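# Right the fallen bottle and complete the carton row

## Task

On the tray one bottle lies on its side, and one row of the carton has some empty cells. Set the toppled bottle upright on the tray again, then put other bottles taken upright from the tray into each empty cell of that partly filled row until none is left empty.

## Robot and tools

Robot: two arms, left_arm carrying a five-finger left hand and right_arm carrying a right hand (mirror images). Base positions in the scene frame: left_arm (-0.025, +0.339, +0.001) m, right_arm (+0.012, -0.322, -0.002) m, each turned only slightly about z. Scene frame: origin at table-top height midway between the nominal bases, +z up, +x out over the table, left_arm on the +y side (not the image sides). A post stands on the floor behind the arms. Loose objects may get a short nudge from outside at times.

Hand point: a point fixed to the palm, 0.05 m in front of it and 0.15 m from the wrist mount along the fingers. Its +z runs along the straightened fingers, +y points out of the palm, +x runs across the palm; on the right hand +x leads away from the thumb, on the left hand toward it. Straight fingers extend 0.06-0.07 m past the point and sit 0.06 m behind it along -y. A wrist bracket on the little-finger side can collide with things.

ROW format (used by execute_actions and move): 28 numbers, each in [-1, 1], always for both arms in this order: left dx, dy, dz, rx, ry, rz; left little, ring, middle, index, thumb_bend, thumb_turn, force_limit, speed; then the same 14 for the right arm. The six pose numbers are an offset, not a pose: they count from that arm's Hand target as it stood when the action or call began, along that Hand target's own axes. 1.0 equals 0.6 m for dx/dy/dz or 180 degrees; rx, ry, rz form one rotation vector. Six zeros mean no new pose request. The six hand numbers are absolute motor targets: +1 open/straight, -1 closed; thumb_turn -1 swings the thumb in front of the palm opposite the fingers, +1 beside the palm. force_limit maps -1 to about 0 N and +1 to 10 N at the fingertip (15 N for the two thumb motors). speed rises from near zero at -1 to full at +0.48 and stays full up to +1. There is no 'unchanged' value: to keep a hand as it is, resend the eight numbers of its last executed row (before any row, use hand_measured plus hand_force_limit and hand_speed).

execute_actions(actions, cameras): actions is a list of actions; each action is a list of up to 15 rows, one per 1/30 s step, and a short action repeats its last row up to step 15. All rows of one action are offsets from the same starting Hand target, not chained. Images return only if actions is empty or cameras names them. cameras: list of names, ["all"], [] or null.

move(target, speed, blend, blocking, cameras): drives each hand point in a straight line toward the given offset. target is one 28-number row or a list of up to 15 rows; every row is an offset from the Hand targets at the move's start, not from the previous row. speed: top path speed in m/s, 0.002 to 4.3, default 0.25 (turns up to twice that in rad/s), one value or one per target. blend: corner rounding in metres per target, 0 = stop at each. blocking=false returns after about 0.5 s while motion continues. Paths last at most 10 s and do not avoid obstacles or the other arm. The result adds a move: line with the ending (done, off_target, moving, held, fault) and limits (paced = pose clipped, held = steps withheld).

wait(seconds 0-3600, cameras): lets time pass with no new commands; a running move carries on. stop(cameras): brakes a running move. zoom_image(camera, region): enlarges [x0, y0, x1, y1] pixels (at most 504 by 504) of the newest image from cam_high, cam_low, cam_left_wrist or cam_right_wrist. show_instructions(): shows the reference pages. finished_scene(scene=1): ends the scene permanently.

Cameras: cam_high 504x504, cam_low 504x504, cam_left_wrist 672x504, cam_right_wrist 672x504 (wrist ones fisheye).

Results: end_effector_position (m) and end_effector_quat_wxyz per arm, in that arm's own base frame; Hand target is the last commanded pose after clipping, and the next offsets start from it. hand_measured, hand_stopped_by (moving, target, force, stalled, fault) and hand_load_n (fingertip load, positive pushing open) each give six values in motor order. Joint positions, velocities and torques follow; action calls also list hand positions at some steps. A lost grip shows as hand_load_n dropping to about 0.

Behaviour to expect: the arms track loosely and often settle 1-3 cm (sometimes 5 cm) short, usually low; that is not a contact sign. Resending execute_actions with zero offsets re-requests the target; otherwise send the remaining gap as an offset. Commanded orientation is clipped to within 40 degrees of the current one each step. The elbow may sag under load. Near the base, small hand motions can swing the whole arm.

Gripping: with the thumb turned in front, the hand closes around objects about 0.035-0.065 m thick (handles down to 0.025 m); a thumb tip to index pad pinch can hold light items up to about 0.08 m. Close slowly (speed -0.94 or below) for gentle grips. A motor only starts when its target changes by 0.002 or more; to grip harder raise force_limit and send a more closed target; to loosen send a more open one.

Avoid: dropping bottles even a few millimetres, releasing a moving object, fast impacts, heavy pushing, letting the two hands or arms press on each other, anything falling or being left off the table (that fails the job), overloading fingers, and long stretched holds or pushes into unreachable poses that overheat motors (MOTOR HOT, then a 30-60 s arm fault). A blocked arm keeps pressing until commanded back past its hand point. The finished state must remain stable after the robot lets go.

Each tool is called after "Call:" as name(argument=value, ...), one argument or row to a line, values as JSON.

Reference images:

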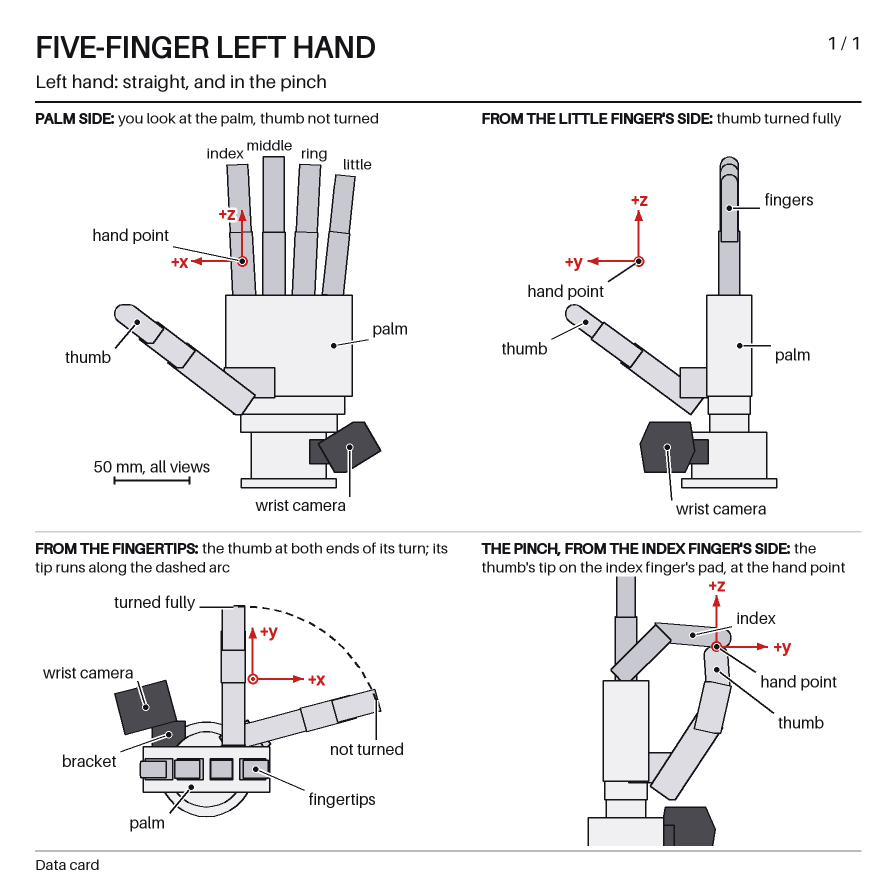

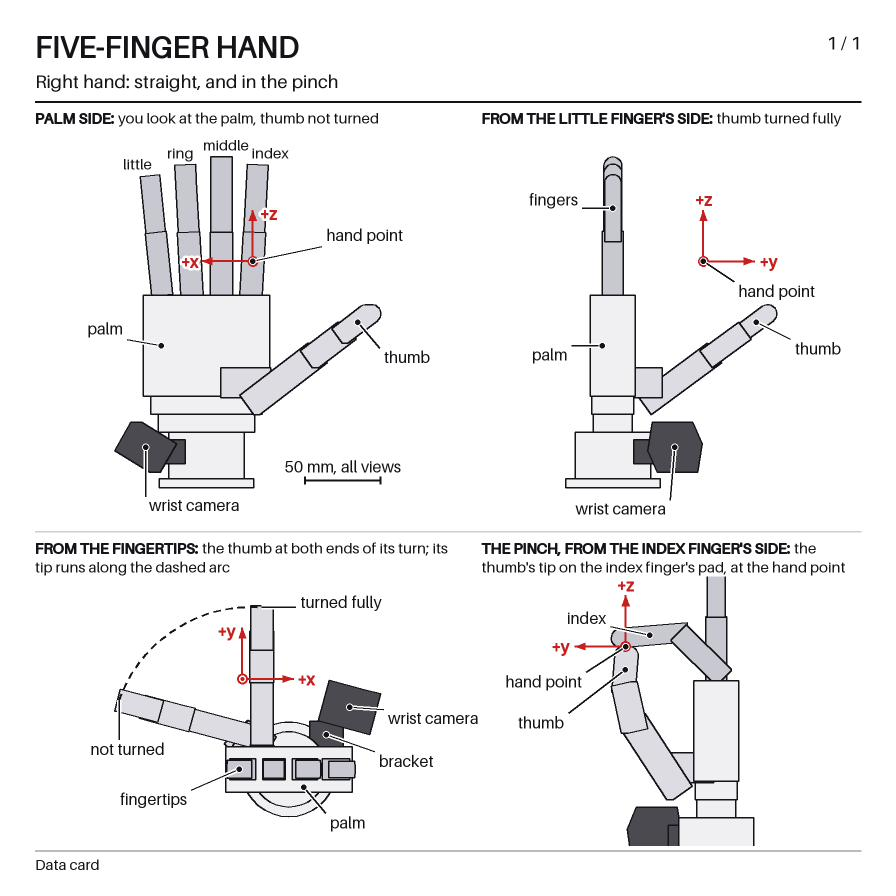

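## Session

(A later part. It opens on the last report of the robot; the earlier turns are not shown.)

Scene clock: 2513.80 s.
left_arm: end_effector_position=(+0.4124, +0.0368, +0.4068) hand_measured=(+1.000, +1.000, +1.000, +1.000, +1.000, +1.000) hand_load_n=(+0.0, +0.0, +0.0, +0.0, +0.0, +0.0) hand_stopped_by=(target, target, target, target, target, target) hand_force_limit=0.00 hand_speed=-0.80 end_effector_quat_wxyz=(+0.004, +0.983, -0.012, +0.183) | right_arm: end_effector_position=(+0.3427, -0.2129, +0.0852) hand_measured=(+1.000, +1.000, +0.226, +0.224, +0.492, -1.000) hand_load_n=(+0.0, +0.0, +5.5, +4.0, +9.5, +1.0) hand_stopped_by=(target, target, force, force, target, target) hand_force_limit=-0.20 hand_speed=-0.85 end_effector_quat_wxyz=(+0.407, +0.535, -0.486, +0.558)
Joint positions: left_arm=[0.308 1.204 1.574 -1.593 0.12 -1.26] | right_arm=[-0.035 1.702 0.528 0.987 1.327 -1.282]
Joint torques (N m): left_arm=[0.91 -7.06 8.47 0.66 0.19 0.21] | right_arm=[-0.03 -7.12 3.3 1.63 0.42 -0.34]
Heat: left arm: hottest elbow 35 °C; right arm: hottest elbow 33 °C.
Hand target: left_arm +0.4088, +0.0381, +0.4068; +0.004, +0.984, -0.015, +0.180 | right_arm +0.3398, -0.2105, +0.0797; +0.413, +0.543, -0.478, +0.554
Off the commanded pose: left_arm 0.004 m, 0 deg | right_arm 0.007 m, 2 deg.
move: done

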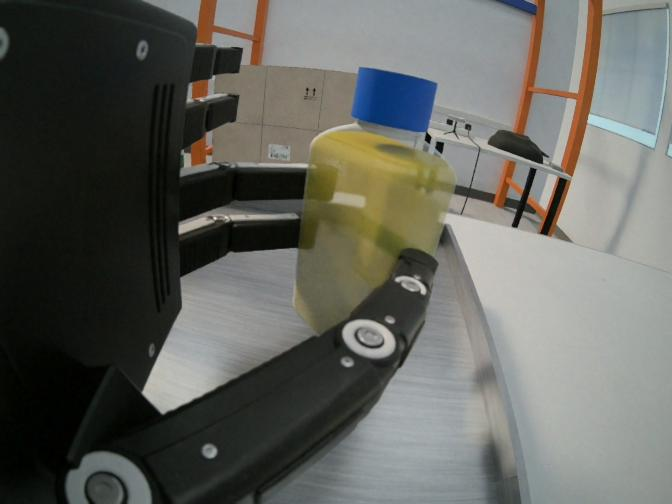

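Call:
move(
  target=[
    [0,0,0,0,0,0,1,1,1,1,1,1,0,-0.8,-0.0066,0.0006,0.0003,0,0,0,1,1,0.0,0.0,0.49,-1,-0.2,-0.85],
  ],
  speed=0.02,
  cameras=[],
)

Call:
move(
  target=[
    [0,0,0,0,0,0,1,1,1,1,1,1,0,-0.8,-0.005,0.0004,0.0002,0,0,0,1,1,0.0,0.0,0.49,-1,-0.2,-0.85],
  ],
  speed=0.02,
  cameras=["cam_right_wrist"],
)

Scene clock: 2517.50 s.
left_arm: end_effector_position=(+0.4124, +0.0368, +0.4068) hand_measured=(+1.000, +1.000, +1.000, +1.000, +1.000, +1.000) hand_load_n=(+0.0, +0.0, +0.0, +0.0, +0.0, +0.0) hand_stopped_by=(target, target, target, target, target, target) hand_force_limit=0.00 hand_speed=-0.80 end_effector_quat_wxyz=(+0.004, +0.983, -0.012, +0.183) | right_arm: end_effector_position=(+0.3429, -0.2129, +0.0815) hand_measured=(+1.000, +1.000, +0.226, +0.224, +0.492, -1.000) hand_load_n=(+0.5, +0.0, +6.0, +4.0, +9.5, +1.0) hand_stopped_by=(target, target, force, force, target, target) hand_force_limit=-0.20 hand_speed=-0.85 end_effector_quat_wxyz=(+0.407, +0.535, -0.486, +0.559)
Joint positions: left_arm=[0.308 1.204 1.574 -1.593 0.12 -1.26] | right_arm=[-0.035 1.716 0.528 1.002 1.327 -1.283]
Joint torques (N m): left_arm=[0.91 -7.12 8.46 0.68 0.18 0.21] | right_arm=[0.21 -7.41 3.18 1.76 0.39 -0.34]
Heat: left arm: hottest elbow 35 °C; right arm: hottest elbow 33 °C.
Hand target: left_arm +0.4088, +0.0381, +0.4068; +0.004, +0.984, -0.015, +0.180 | right_arm +0.3397, -0.2105, +0.0759; +0.413, +0.543, -0.478, +0.554
Off the commanded pose: left_arm 0.004 m, 0 deg | right_arm 0.007 m, 2 deg.
move: done

Scene clock: 2518.17 s.
left_arm: end_effector_position=(+0.4124, +0.0368, +0.4068) hand_measured=(+1.000, +1.000, +1.000, +1.000, +1.000, +1.000) hand_load_n=(+0.0, +0.0, +0.0, +0.0, -0.5, +0.0) hand_stopped_by=(target, target, target, target, target, target) hand_force_limit=0.00 hand_speed=-0.80 end_effector_quat_wxyz=(+0.004, +0.983, -0.012, +0.183) | right_arm: end_effector_position=(+0.3431, -0.2130, +0.0806) hand_measured=(+1.000, +1.000, +0.226, +0.224, +0.492, -1.000) hand_load_n=(+0.0, +0.0, +6.0, +3.5, +9.5, +0.0) hand_stopped_by=(target, target, force, force, target, target) hand_force_limit=-0.20 hand_speed=-0.85 end_effector_quat_wxyz=(+0.408, +0.535, -0.485, +0.559)
Joint positions: left_arm=[0.308 1.204 1.574 -1.593 0.12 -1.26] | right_arm=[-0.035 1.723 0.528 1.016 1.327 -1.291]
Joint torques (N m): left_arm=[0.91 -7.06 8.46 0.69 0.19 0.21] | right_arm=[0.21 -7.18 3.12 1.57 0.4 -0.28]
Heat: left arm: hottest elbow 35 °C; right arm: hottest elbow 33 °C.
Hand target: left_arm +0.4088, +0.0381, +0.4068; +0.004, +0.984, -0.015, +0.180 | right_arm +0.3397, -0.2105, +0.0728; +0.413, +0.543, -0.478, +0.554
Off the commanded pose: left_arm 0.004 m, 0 deg | right_arm 0.009 m, 1 deg.
move: done

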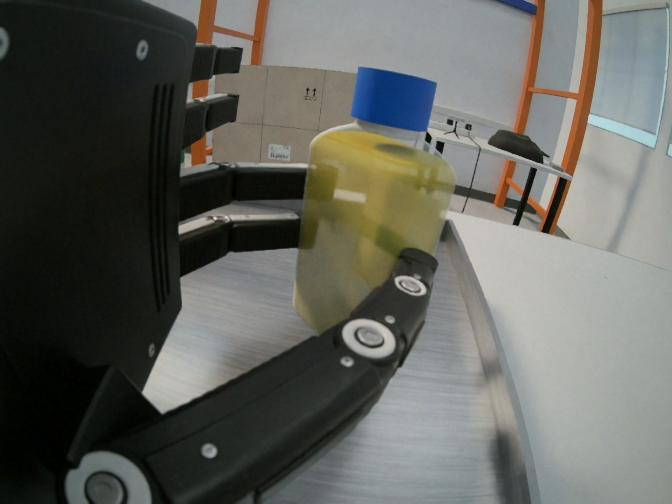

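Call:
move(
  target=[
    [0,0,0,0,0,0,1,1,1,1,1,1,0,-0.8,-0.005,0.0004,0.0002,0,0,0,1,1,0.0,0.0,0.49,-1,-0.2,-0.85],
  ],
  speed=0.02,
  cameras=["cam_right_wrist", "cam_high"],
)

Call:
zoom_image(
  camera="cam_high",
  region=[360, 120, 460, 220],
)

Scene clock: 2522.40 s.
left_arm: end_effector_position=(+0.4124, +0.0368, +0.4068) hand_measured=(+1.000, +1.000, +1.000, +1.000, +1.000, +1.000) hand_load_n=(+0.0, +0.0, +0.0, +0.0, +0.0, +0.0) hand_stopped_by=(target, target, target, target, target, target) hand_force_limit=0.00 hand_speed=-0.80 end_effector_quat_wxyz=(+0.004, +0.983, -0.012, +0.183) | right_arm: end_effector_position=(+0.3432, -0.2131, +0.0797) hand_measured=(+1.000, +1.000, +0.226, +0.224, +0.492, -1.000) hand_load_n=(+0.0, +0.0, +7.0, +3.0, +9.0, +0.0) hand_stopped_by=(target, target, force, force, target, target) hand_force_limit=-0.20 hand_speed=-0.85 end_effector_quat_wxyz=(+0.408, +0.535, -0.484, +0.559)
Joint positions: left_arm=[0.308 1.204 1.574 -1.593 0.12 -1.26] | right_arm=[-0.035 1.73 0.528 1.029 1.327 -1.299]
Joint torques (N m): left_arm=[0.97 -7.12 8.47 0.68 0.18 0.21] | right_arm=[0.21 -6.71 3.04 1.42 0.39 -0.14]
Heat: left arm: hottest elbow 35 °C; right arm: hottest elbow 33 °C.
Hand target: left_arm +0.4088, +0.0381, +0.4068; +0.004, +0.984, -0.015, +0.180 | right_arm +0.3397, -0.2105, +0.0697; +0.413, +0.543, -0.477, +0.554
Off the commanded pose: left_arm 0.004 m, 0 deg | right_arm 0.011 m, 1 deg.
move: off_target (right_arm)
Images, in order (width x height): cam_high 504x504, cam_right_wrist 672x504.

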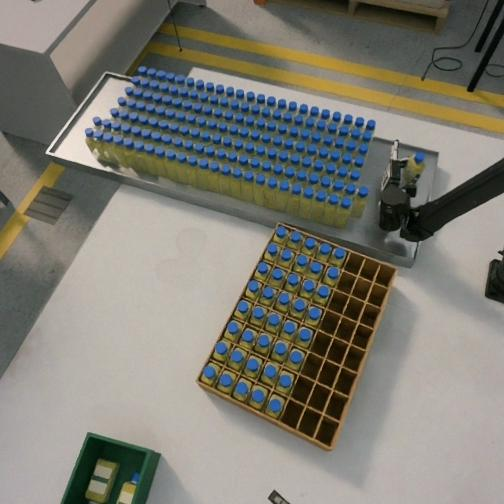

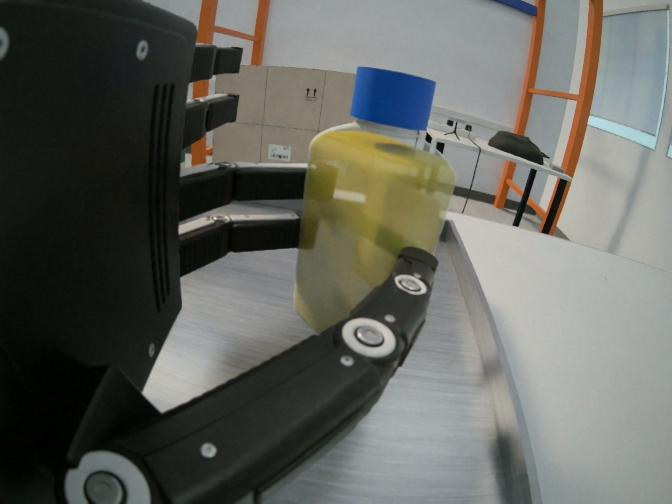

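Scaled by 5.040 from the camera's image (finer frame: 720x720).

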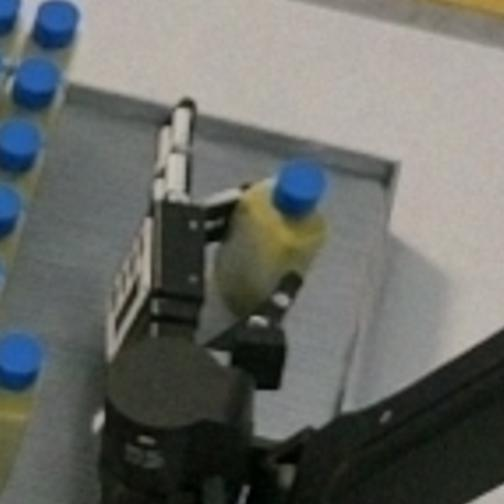

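Call:
move(
  target=[
    [0,0,0,0,0,0,1,1,1,1,1,1,0,-0.8,-0.0066,0.0006,0.0003,0,0,0,1,1,0.0,0.0,0.49,-1,-0.2,-0.85],
  ],
  speed=0.02,
  cameras=["cam_right_wrist"],
)

Scene clock: 2531.97 s.
left_arm: end_effector_position=(+0.4124, +0.0368, +0.4068) hand_measured=(+1.000, +1.000, +1.000, +1.000, +1.000, +1.000) hand_load_n=(+0.0, +0.0, +0.0, +0.0, +0.0, +0.0) hand_stopped_by=(target, target, target, target, target, target) hand_force_limit=0.00 hand_speed=-0.80 end_effector_quat_wxyz=(+0.004, +0.983, -0.012, +0.183) | right_arm: end_effector_position=(+0.3434, -0.2132, +0.0789) hand_measured=(+1.000, +1.000, +0.226, +0.224, +0.492, -1.000) hand_load_n=(+0.0, +0.0, +7.5, +2.5, +9.0, +0.0) hand_stopped_by=(target, target, force, force, target, target) hand_force_limit=-0.20 hand_speed=-0.85 end_effector_quat_wxyz=(+0.409, +0.535, -0.483, +0.560)
Joint positions: left_arm=[0.308 1.204 1.574 -1.593 0.12 -1.26] | right_arm=[-0.035 1.737 0.528 1.045 1.327 -1.309]
Joint torques (N m): left_arm=[0.97 -7.06 8.47 0.66 0.19 0.21] | right_arm=[0.32 -6.24 2.99 1.47 0.38 -0.04]
Heat: left arm: hottest elbow 35 °C; right arm: hottest elbow 32 °C.
Hand target: left_arm +0.4088, +0.0381, +0.4068; +0.004, +0.984, -0.015, +0.180 | right_arm +0.3397, -0.2105, +0.0657; +0.413, +0.543, -0.477, +0.554
Off the commanded pose: left_arm 0.004 m, 0 deg | right_arm 0.014 m, 1 deg.
move: off_target (right_arm)

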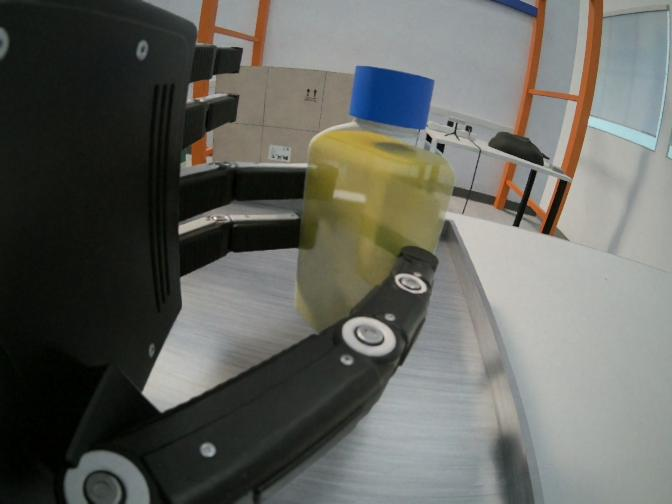

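Call:
move(
  target=[
    [0,0,0,0,0,0,1,1,1,1,1,1,0,-0.8,0.0133,-0.0011,-0.0006,0,0,0,1,1,0.0,0.0,0.49,-1,-0.2,-0.85],
  ],
  speed=0.02,
  cameras=[],
)

Scene clock: 2536.43 s.
left_arm: end_effector_position=(+0.4124, +0.0368, +0.4068) hand_measured=(+1.000, +1.000, +1.000, +1.000, +1.000, +1.000) hand_load_n=(+0.0, +0.0, +0.0, +0.0, +0.0, +0.0) hand_stopped_by=(target, target, target, target, target, target) hand_force_limit=0.00 hand_speed=-0.80 end_effector_quat_wxyz=(+0.004, +0.983, -0.012, +0.183) | right_arm: end_effector_position=(+0.3434, -0.2132, +0.0790) hand_measured=(+1.000, +1.000, +0.226, +0.224, +0.492, -1.000) hand_load_n=(+0.0, +0.0, +7.5, +2.0, +9.0, +0.0) hand_stopped_by=(target, target, force, force, target, target) hand_force_limit=-0.20 hand_speed=-0.85 end_effector_quat_wxyz=(+0.409, +0.535, -0.483, +0.559)
Joint positions: left_arm=[0.308 1.204 1.574 -1.593 0.12 -1.26] | right_arm=[-0.035 1.737 0.528 1.046 1.327 -1.31]
Joint torques (N m): left_arm=[0.91 -7.06 8.46 0.66 0.19 0.21] | right_arm=[0.15 -8 2.95 0.66 0.39 -0.09]
Heat: left arm: hottest elbow 35 °C; right arm: hottest elbow 32 °C.
Hand target: left_arm +0.4088, +0.0381, +0.4068; +0.004, +0.984, -0.015, +0.180 | right_arm +0.3397, -0.2105, +0.0738; +0.413, +0.543, -0.478, +0.554
Off the commanded pose: left_arm 0.004 m, 0 deg | right_arm 0.007 m, 1 deg.
move: done

Call:
move(
  target=[
    [0,0,0,0,0,0,1,1,1,1,1,1,0,-0.8,0,0,0,0,0,0,1,1,0.35,0.35,0.53,-1,-0.2,-0.9],
  ],
  speed=0.02,
  cameras=["cam_right_wrist","cam_high"],
)

Scene clock: 2540.13 s.
left_arm: end_effector_position=(+0.4124, +0.0368, +0.4068) hand_measured=(+1.000, +1.000, +1.000, +1.000, +1.000, +1.000) hand_load_n=(+0.0, +0.0, +0.0, +0.0, +0.0, +0.0) hand_stopped_by=(target, target, target, target, target, target) hand_force_limit=0.00 hand_speed=-0.80 end_effector_quat_wxyz=(+0.004, +0.983, -0.012, +0.183) | right_arm: end_effector_position=(+0.3431, -0.2129, +0.0790) hand_measured=(+1.000, +1.000, +0.350, +0.350, +0.530, -1.000) hand_load_n=(+0.0, +0.0, +0.0, +0.0, +0.0, +0.0) hand_stopped_by=(target, target, target, target, target, target) hand_force_limit=-0.20 hand_speed=-0.90 end_effector_quat_wxyz=(+0.410, +0.535, -0.483, +0.559)
Joint positions: left_arm=[0.308 1.204 1.574 -1.593 0.12 -1.26] | right_arm=[-0.034 1.737 0.528 1.045 1.33 -1.31]
Joint torques (N m): left_arm=[0.91 -7.12 8.47 0.66 0.18 0.21] | right_arm=[0.21 -8.29 2.95 0.7 0.3 -0.11]
Heat: left arm: hottest elbow 35 °C; right arm: hottest elbow 32 °C.
Hand target: left_arm +0.4088, +0.0381, +0.4068; +0.004, +0.984, -0.015, +0.180 | right_arm +0.3397, -0.2104, +0.0738; +0.413, +0.543, -0.477, +0.554
Off the commanded pose: left_arm 0.004 m, 0 deg | right_arm 0.007 m, 1 deg.
move: done
Images, in order (width x height): cam_high 504x504, cam_right_wrist 672x504.

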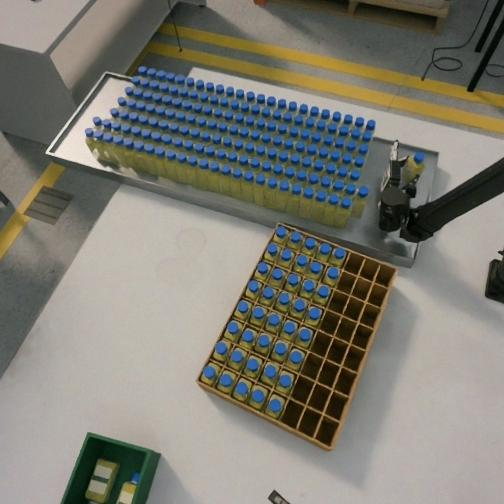

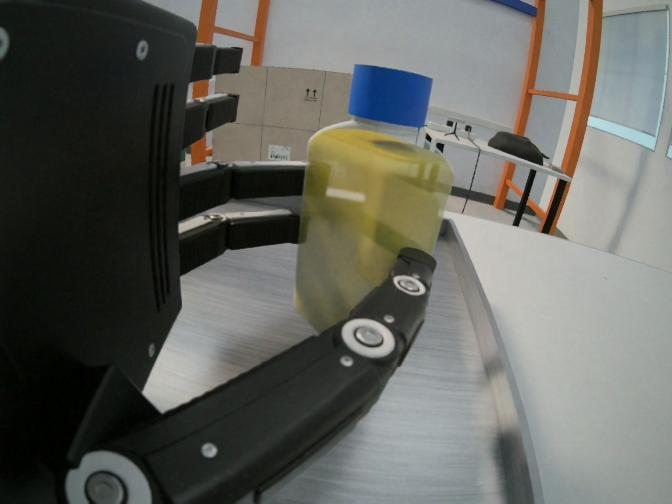

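Call:
move(
  target=[
    [0,0,0,0,0,0,1,1,1,1,1,1,0,-0.8,0,0,0,0,0,0,1,1,0.6,0.6,0.65,-1,-0.2,-0.85],
  ],
  speed=0.02,
  cameras=["cam_right_wrist"],
)

Call:
move(
  target=[
    [0,0,0,0,0,0,1,1,1,1,1,1,0,-0.8,0,0,0,0,0,0,1,1,1,1,1,-1,-0.2,-0.7],
  ],
  speed=0.02,
  cameras=["cam_right_wrist"],
)

Scene clock: 2545.57 s.
left_arm: end_effector_position=(+0.4124, +0.0368, +0.4068) hand_measured=(+1.000, +1.000, +1.000, +1.000, +1.000, +1.000) hand_load_n=(+0.0, +0.0, +0.0, +0.0, -0.5, +0.0) hand_stopped_by=(target, target, target, target, target, target) hand_force_limit=0.00 hand_speed=-0.80 end_effector_quat_wxyz=(+0.004, +0.983, -0.012, +0.183) | right_arm: end_effector_position=(+0.3431, -0.2129, +0.0790) hand_measured=(+1.000, +1.000, +0.600, +0.600, +0.650, -1.000) hand_load_n=(+0.5, +0.0, +0.0, +0.0, +0.0, +0.0) hand_stopped_by=(target, target, target, target, target, target) hand_force_limit=-0.20 hand_speed=-0.85 end_effector_quat_wxyz=(+0.410, +0.535, -0.483, +0.559)
Joint positions: left_arm=[0.308 1.204 1.574 -1.593 0.12 -1.26] | right_arm=[-0.034 1.737 0.528 1.045 1.33 -1.31]
Joint torques (N m): left_arm=[0.97 -7.06 8.47 0.66 0.19 0.21] | right_arm=[0.15 -8.35 2.92 0.68 0.32 -0.1]
Heat: left arm: hottest elbow 35 °C; right arm: hottest elbow 32 °C.
Hand target: left_arm +0.4088, +0.0381, +0.4068; +0.004, +0.984, -0.015, +0.180 | right_arm +0.3397, -0.2104, +0.0738; +0.413, +0.543, -0.477, +0.554
Off the commanded pose: left_arm 0.004 m, 0 deg | right_arm 0.007 m, 1 deg.
move: done

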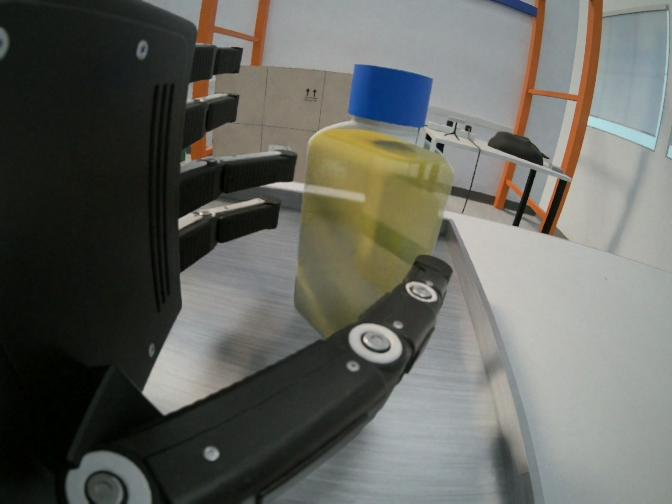

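Scene clock: 2546.67 s.
left_arm: end_effector_position=(+0.4124, +0.0368, +0.4068) hand_measured=(+1.000, +1.000, +1.000, +1.000, +1.000, +1.000) hand_load_n=(+0.0, +0.0, +0.0, +0.0, +0.0, +0.0) hand_stopped_by=(target, target, target, target, target, target) hand_force_limit=0.00 hand_speed=-0.80 end_effector_quat_wxyz=(+0.004, +0.983, -0.012, +0.183) | right_arm: end_effector_position=(+0.3431, -0.2129, +0.0790) hand_measured=(+1.000, +1.000, +1.000, +1.000, +1.000, -1.000) hand_load_n=(+0.0, +0.0, +0.0, -0.5, +0.0, +0.5) hand_stopped_by=(target, target, target, target, target, target) hand_force_limit=-0.20 hand_speed=-0.70 end_effector_quat_wxyz=(+0.410, +0.535, -0.483, +0.559)
Joint positions: left_arm=[0.308 1.204 1.574 -1.593 0.12 -1.26] | right_arm=[-0.034 1.737 0.528 1.045 1.33 -1.31]
Joint torques (N m): left_arm=[0.91 -7.12 8.46 0.68 0.19 0.21] | right_arm=[0.15 -8.18 2.95 0.69 0.32 -0.1]
Heat: left arm: hottest elbow 35 °C; right arm: hottest elbow 32 °C.
Hand target: left_arm +0.4088, +0.0381, +0.4068; +0.004, +0.984, -0.015, +0.180 | right_arm +0.3397, -0.2104, +0.0738; +0.413, +0.543, -0.477, +0.554
Off the commanded pose: left_arm 0.004 m, 0 deg | right_arm 0.007 m, 1 deg.
move: done

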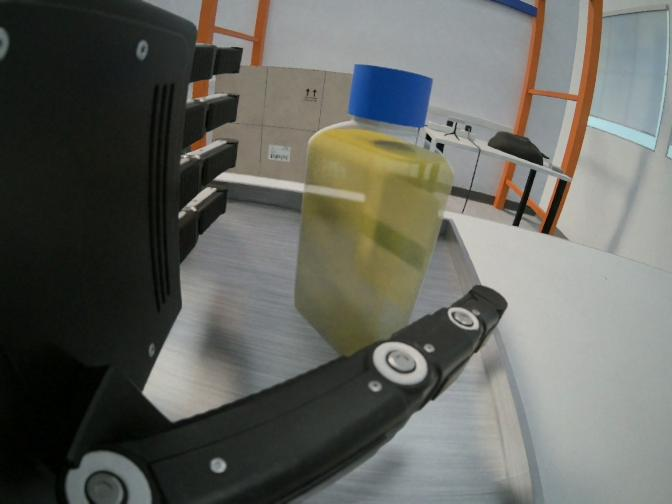

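Call:
move(
  target=[
    [0,0,0,0,0,0,1,1,1,1,1,1,0,-0.8,0.03,0,-0.06,0,0,0,1,1,1,1,1,-1,-0.2,-0.7],
  ],
  speed=0.04,
  cameras=["cam_right_wrist"],
)

Scene clock: 2559.00 s.
left_arm: end_effector_position=(+0.4124, +0.0368, +0.4068) hand_measured=(+1.000, +1.000, +1.000, +1.000, +1.000, +1.000) hand_load_n=(+0.0, +0.0, +0.0, +0.0, +0.0, +0.0) hand_stopped_by=(target, target, target, target, target, target) hand_force_limit=0.00 hand_speed=-0.80 end_effector_quat_wxyz=(+0.004, +0.983, -0.012, +0.183) | right_arm: end_effector_position=(+0.3342, -0.1785, +0.0930) hand_measured=(+1.000, +1.000, +1.000, +1.000, +1.000, -1.000) hand_load_n=(+0.0, +0.0, +0.0, +0.0, +0.0, +0.5) hand_stopped_by=(target, target, target, target, target, target) hand_force_limit=-0.20 hand_speed=-0.70 end_effector_quat_wxyz=(+0.414, +0.541, -0.478, +0.554)
Joint positions: left_arm=[0.308 1.204 1.574 -1.593 0.12 -1.26] | right_arm=[0.063 1.644 0.516 0.839 1.422 -1.203]
Joint torques (N m): left_arm=[0.97 -7.06 8.46 0.68 0.19 0.21] | right_arm=[0.15 -8.47 3.41 0.61 0.51 -0.08]
Heat: left arm: hottest elbow 35 °C; right arm: hottest elbow 31 °C.
Hand target: left_arm +0.4088, +0.0381, +0.4068; +0.004, +0.984, -0.015, +0.180 | right_arm +0.3310, -0.1764, +0.0933; +0.413, +0.543, -0.477, +0.554
Off the commanded pose: left_arm 0.004 m, 0 deg | right_arm 0.004 m, 0 deg.
move: done

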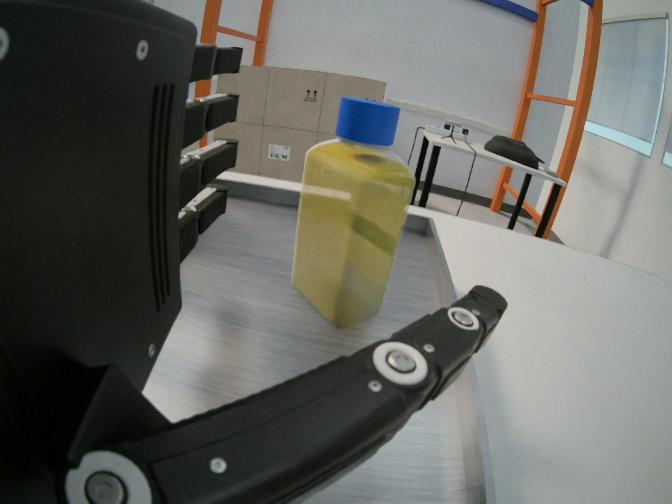

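Standing. Now raise.

Call:
move(
  target=[
    [0,0,0,0,0,0,1,1,1,1,1,1,0,-0.8,0.12,0,-0.02,0,0,0,1,1,1,1,1,-1,-0.2,-0.7],
    [0,0,0,0,0,0,1,1,1,1,1,1,0,-0.8,0.35,0,-0.04,0,0,0,1,1,1,1,1,-1,-0.2,-0.7],
  ],
  speed=[0.05,0.12],
  blend=0.02,
  cameras=["all"],
)

Call:
zoom_image(
  camera="cam_high",
  region=[360, 120, 460, 220],
)

Scene clock: 2567.00 s.
left_arm: end_effector_position=(+0.4124, +0.0368, +0.4068) hand_measured=(+1.000, +1.000, +1.000, +1.000, +1.000, +1.000) hand_load_n=(+0.0, +0.0, +0.0, +0.0, +0.0, +0.0) hand_stopped_by=(target, target, target, target, target, target) hand_force_limit=0.00 hand_speed=-0.80 end_effector_quat_wxyz=(+0.004, +0.983, -0.012, +0.183) | right_arm: end_effector_position=(+0.3020, -0.1686, +0.2845) hand_measured=(+1.000, +1.000, +1.000, +1.000, +1.000, -1.000) hand_load_n=(+0.0, +0.0, +0.0, +0.0, +0.0, +0.5) hand_stopped_by=(target, target, target, target, target, target) hand_force_limit=-0.20 hand_speed=-0.70 end_effector_quat_wxyz=(+0.430, +0.552, -0.463, +0.544)
Joint positions: left_arm=[0.308 1.204 1.574 -1.593 0.12 -1.26] | right_arm=[0.102 1.071 0.68 0.037 1.462 -1.191]
Joint torques (N m): left_arm=[0.91 -7.06 8.46 0.66 0.19 0.21] | right_arm=[0.09 -4.84 11.06 0.59 0.42 -0.09]
Heat: left arm: hottest elbow 35 °C; right arm: hottest elbow 32 °C.
Hand target: left_arm +0.4088, +0.0381, +0.4068; +0.004, +0.984, -0.015, +0.180 | right_arm +0.3116, -0.1657, +0.3035; +0.413, +0.543, -0.477, +0.554
Off the commanded pose: left_arm 0.004 m, 0 deg | right_arm 0.021 m, 3 deg.
move: off_target (right_arm)

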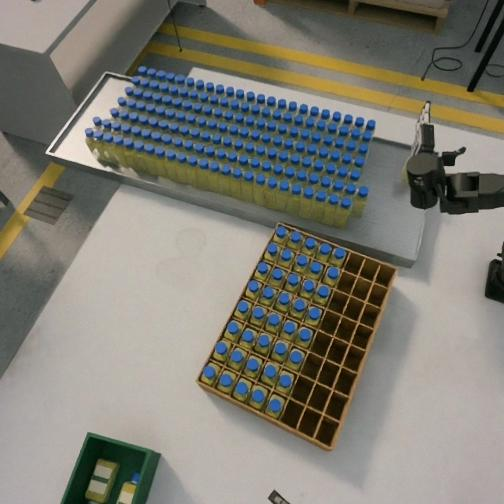

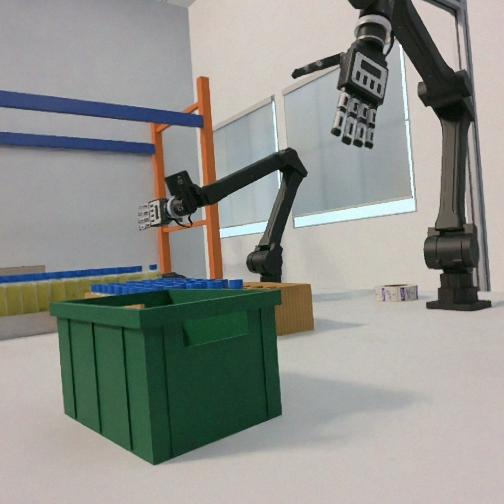

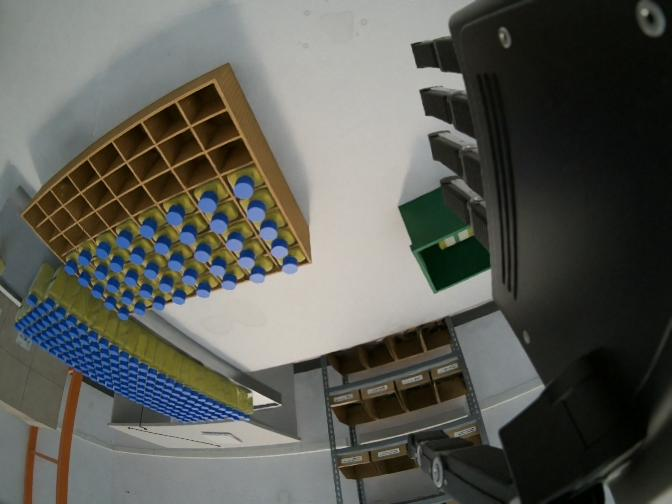

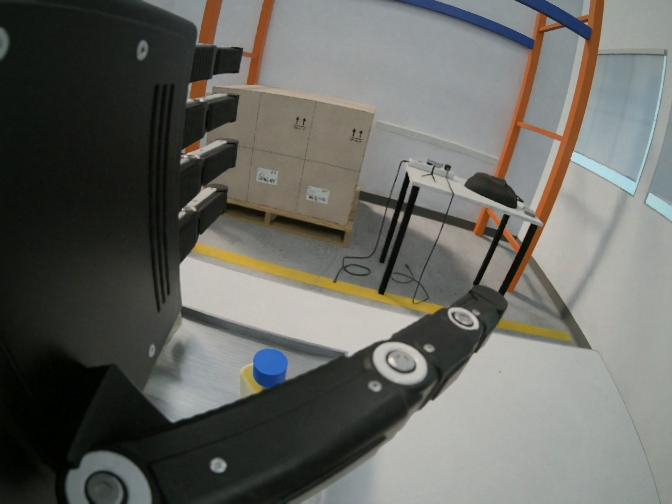

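Scaled by 5.040 from the camera's image (finer frame: 720x720).

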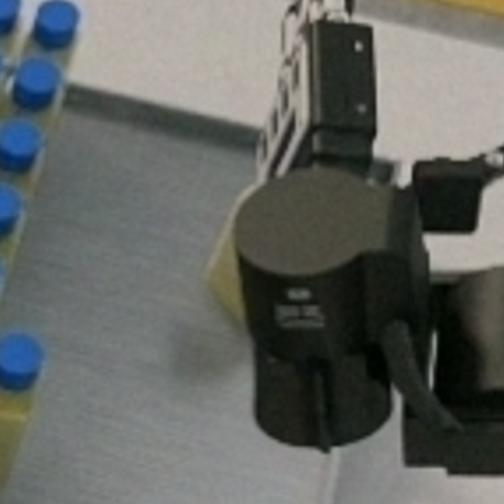

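Call:
move(
  target=[
    [0,0,0,0,0,0,1,1,1,1,1,1,0,-0.8,0.05,0.2,-0.05,0,0,0,1,1,1,1,1,-1,-0.2,-0.7],
  ],
  speed=0.2,
  cameras=["all"],
)

Call:
zoom_image(
  camera="cam_high",
  region=[360, 120, 460, 220],
)

Call:
zoom_image(
  camera="cam_high",
  region=[190, 210, 410, 430],
)

Call:
zoom_image(
  camera="cam_high",
  region=[50, 50, 390, 240],
)

Scene clock: 2578.27 s.
left_arm: end_effector_position=(+0.4124, +0.0368, +0.4068) hand_measured=(+1.000, +1.000, +1.000, +1.000, +1.000, +1.000) hand_load_n=(+0.0, +0.0, +0.5, +0.0, +0.0, +0.0) hand_stopped_by=(target, target, target, target, target, target) hand_force_limit=0.00 hand_speed=-0.80 end_effector_quat_wxyz=(+0.004, +0.983, -0.012, +0.183) | right_arm: end_effector_position=(+0.1785, -0.1654, +0.3086) hand_measured=(+1.000, +1.000, +1.000, +1.000, +1.000, -1.000) hand_load_n=(+0.0, +0.0, +0.0, +0.0, +0.0, +0.0) hand_stopped_by=(target, target, target, target, target, target) hand_force_limit=-0.20 hand_speed=-0.70 end_effector_quat_wxyz=(+0.427, +0.546, -0.461, +0.554)
Joint positions: left_arm=[0.308 1.204 1.574 -1.593 0.12 -1.26] | right_arm=[0.186 0.639 0.589 -0.613 1.536 -0.863]
Joint torques (N m): left_arm=[0.91 -7.12 8.46 0.66 0.19 0.21] | right_arm=[0.03 1.49 11.63 0.38 0.54 -0.07]
Heat: left arm: hottest elbow 35 °C; right arm: hottest elbow 34 °C.
Hand target: left_arm +0.4088, +0.0381, +0.4068; +0.004, +0.984, -0.015, +0.180 | right_arm +0.1862, -0.1625, +0.3252; +0.413, +0.543, -0.477, +0.554
Off the commanded pose: left_arm 0.004 m, 0 deg | right_arm 0.018 m, 2 deg.
move: off_target (right_arm)

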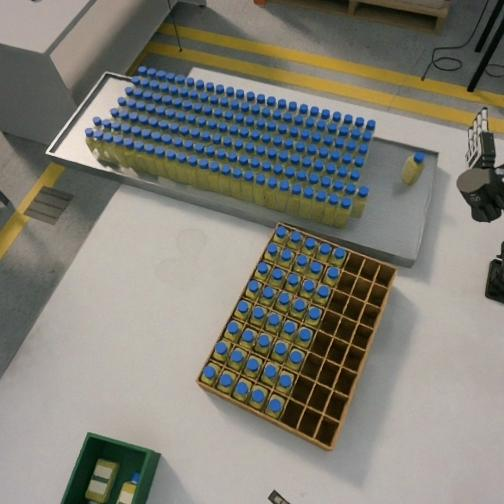

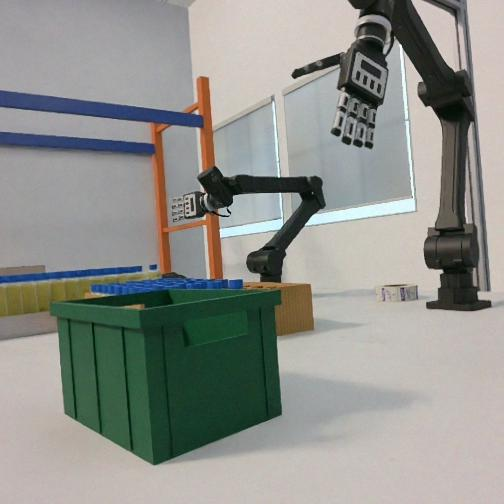

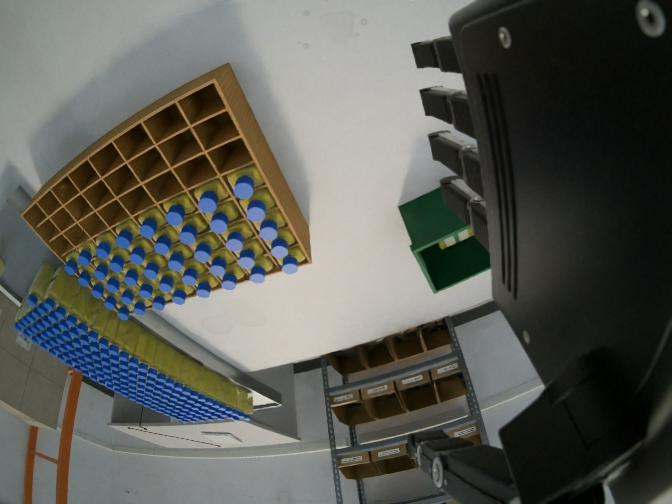

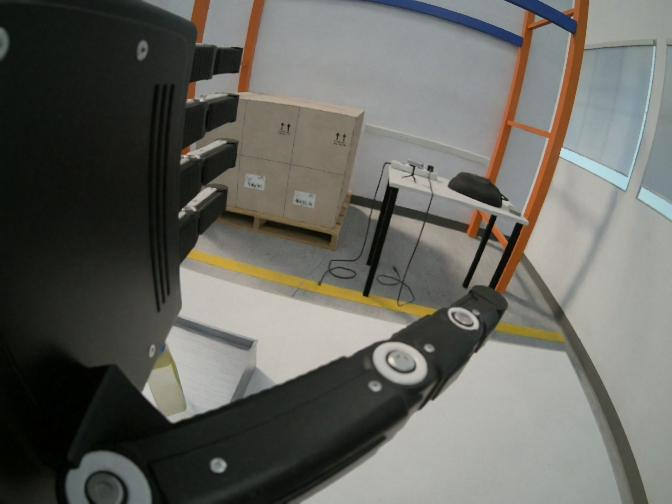

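Scaled by 5.040 from the camera's image (finer frame: 720x720).

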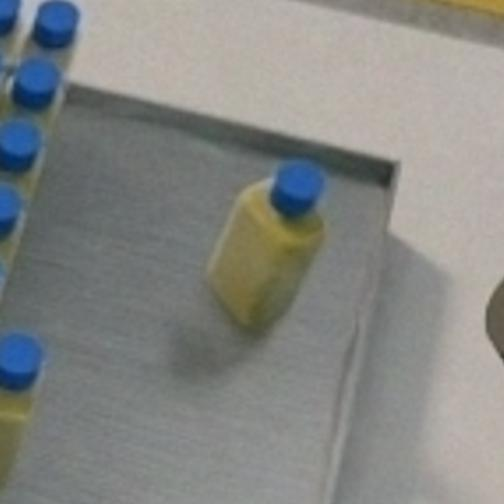

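Scaled by 2.291 from the camera's image (finer frame: 720x720).

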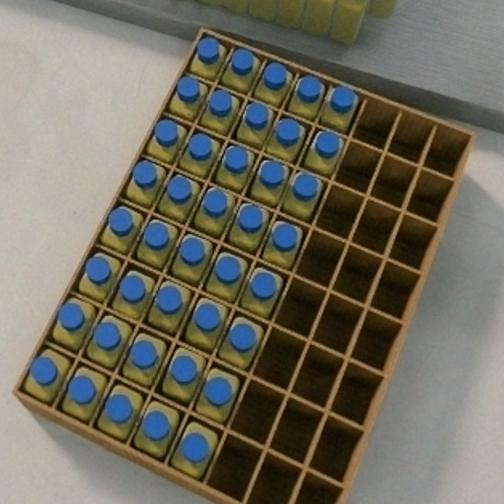

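Scaled by 1.482 from the camera's image (finer frame: 720x720).

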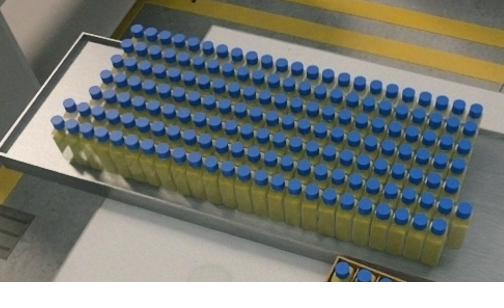

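Call:
finished_scene(
)

The scene is finished: the task was done.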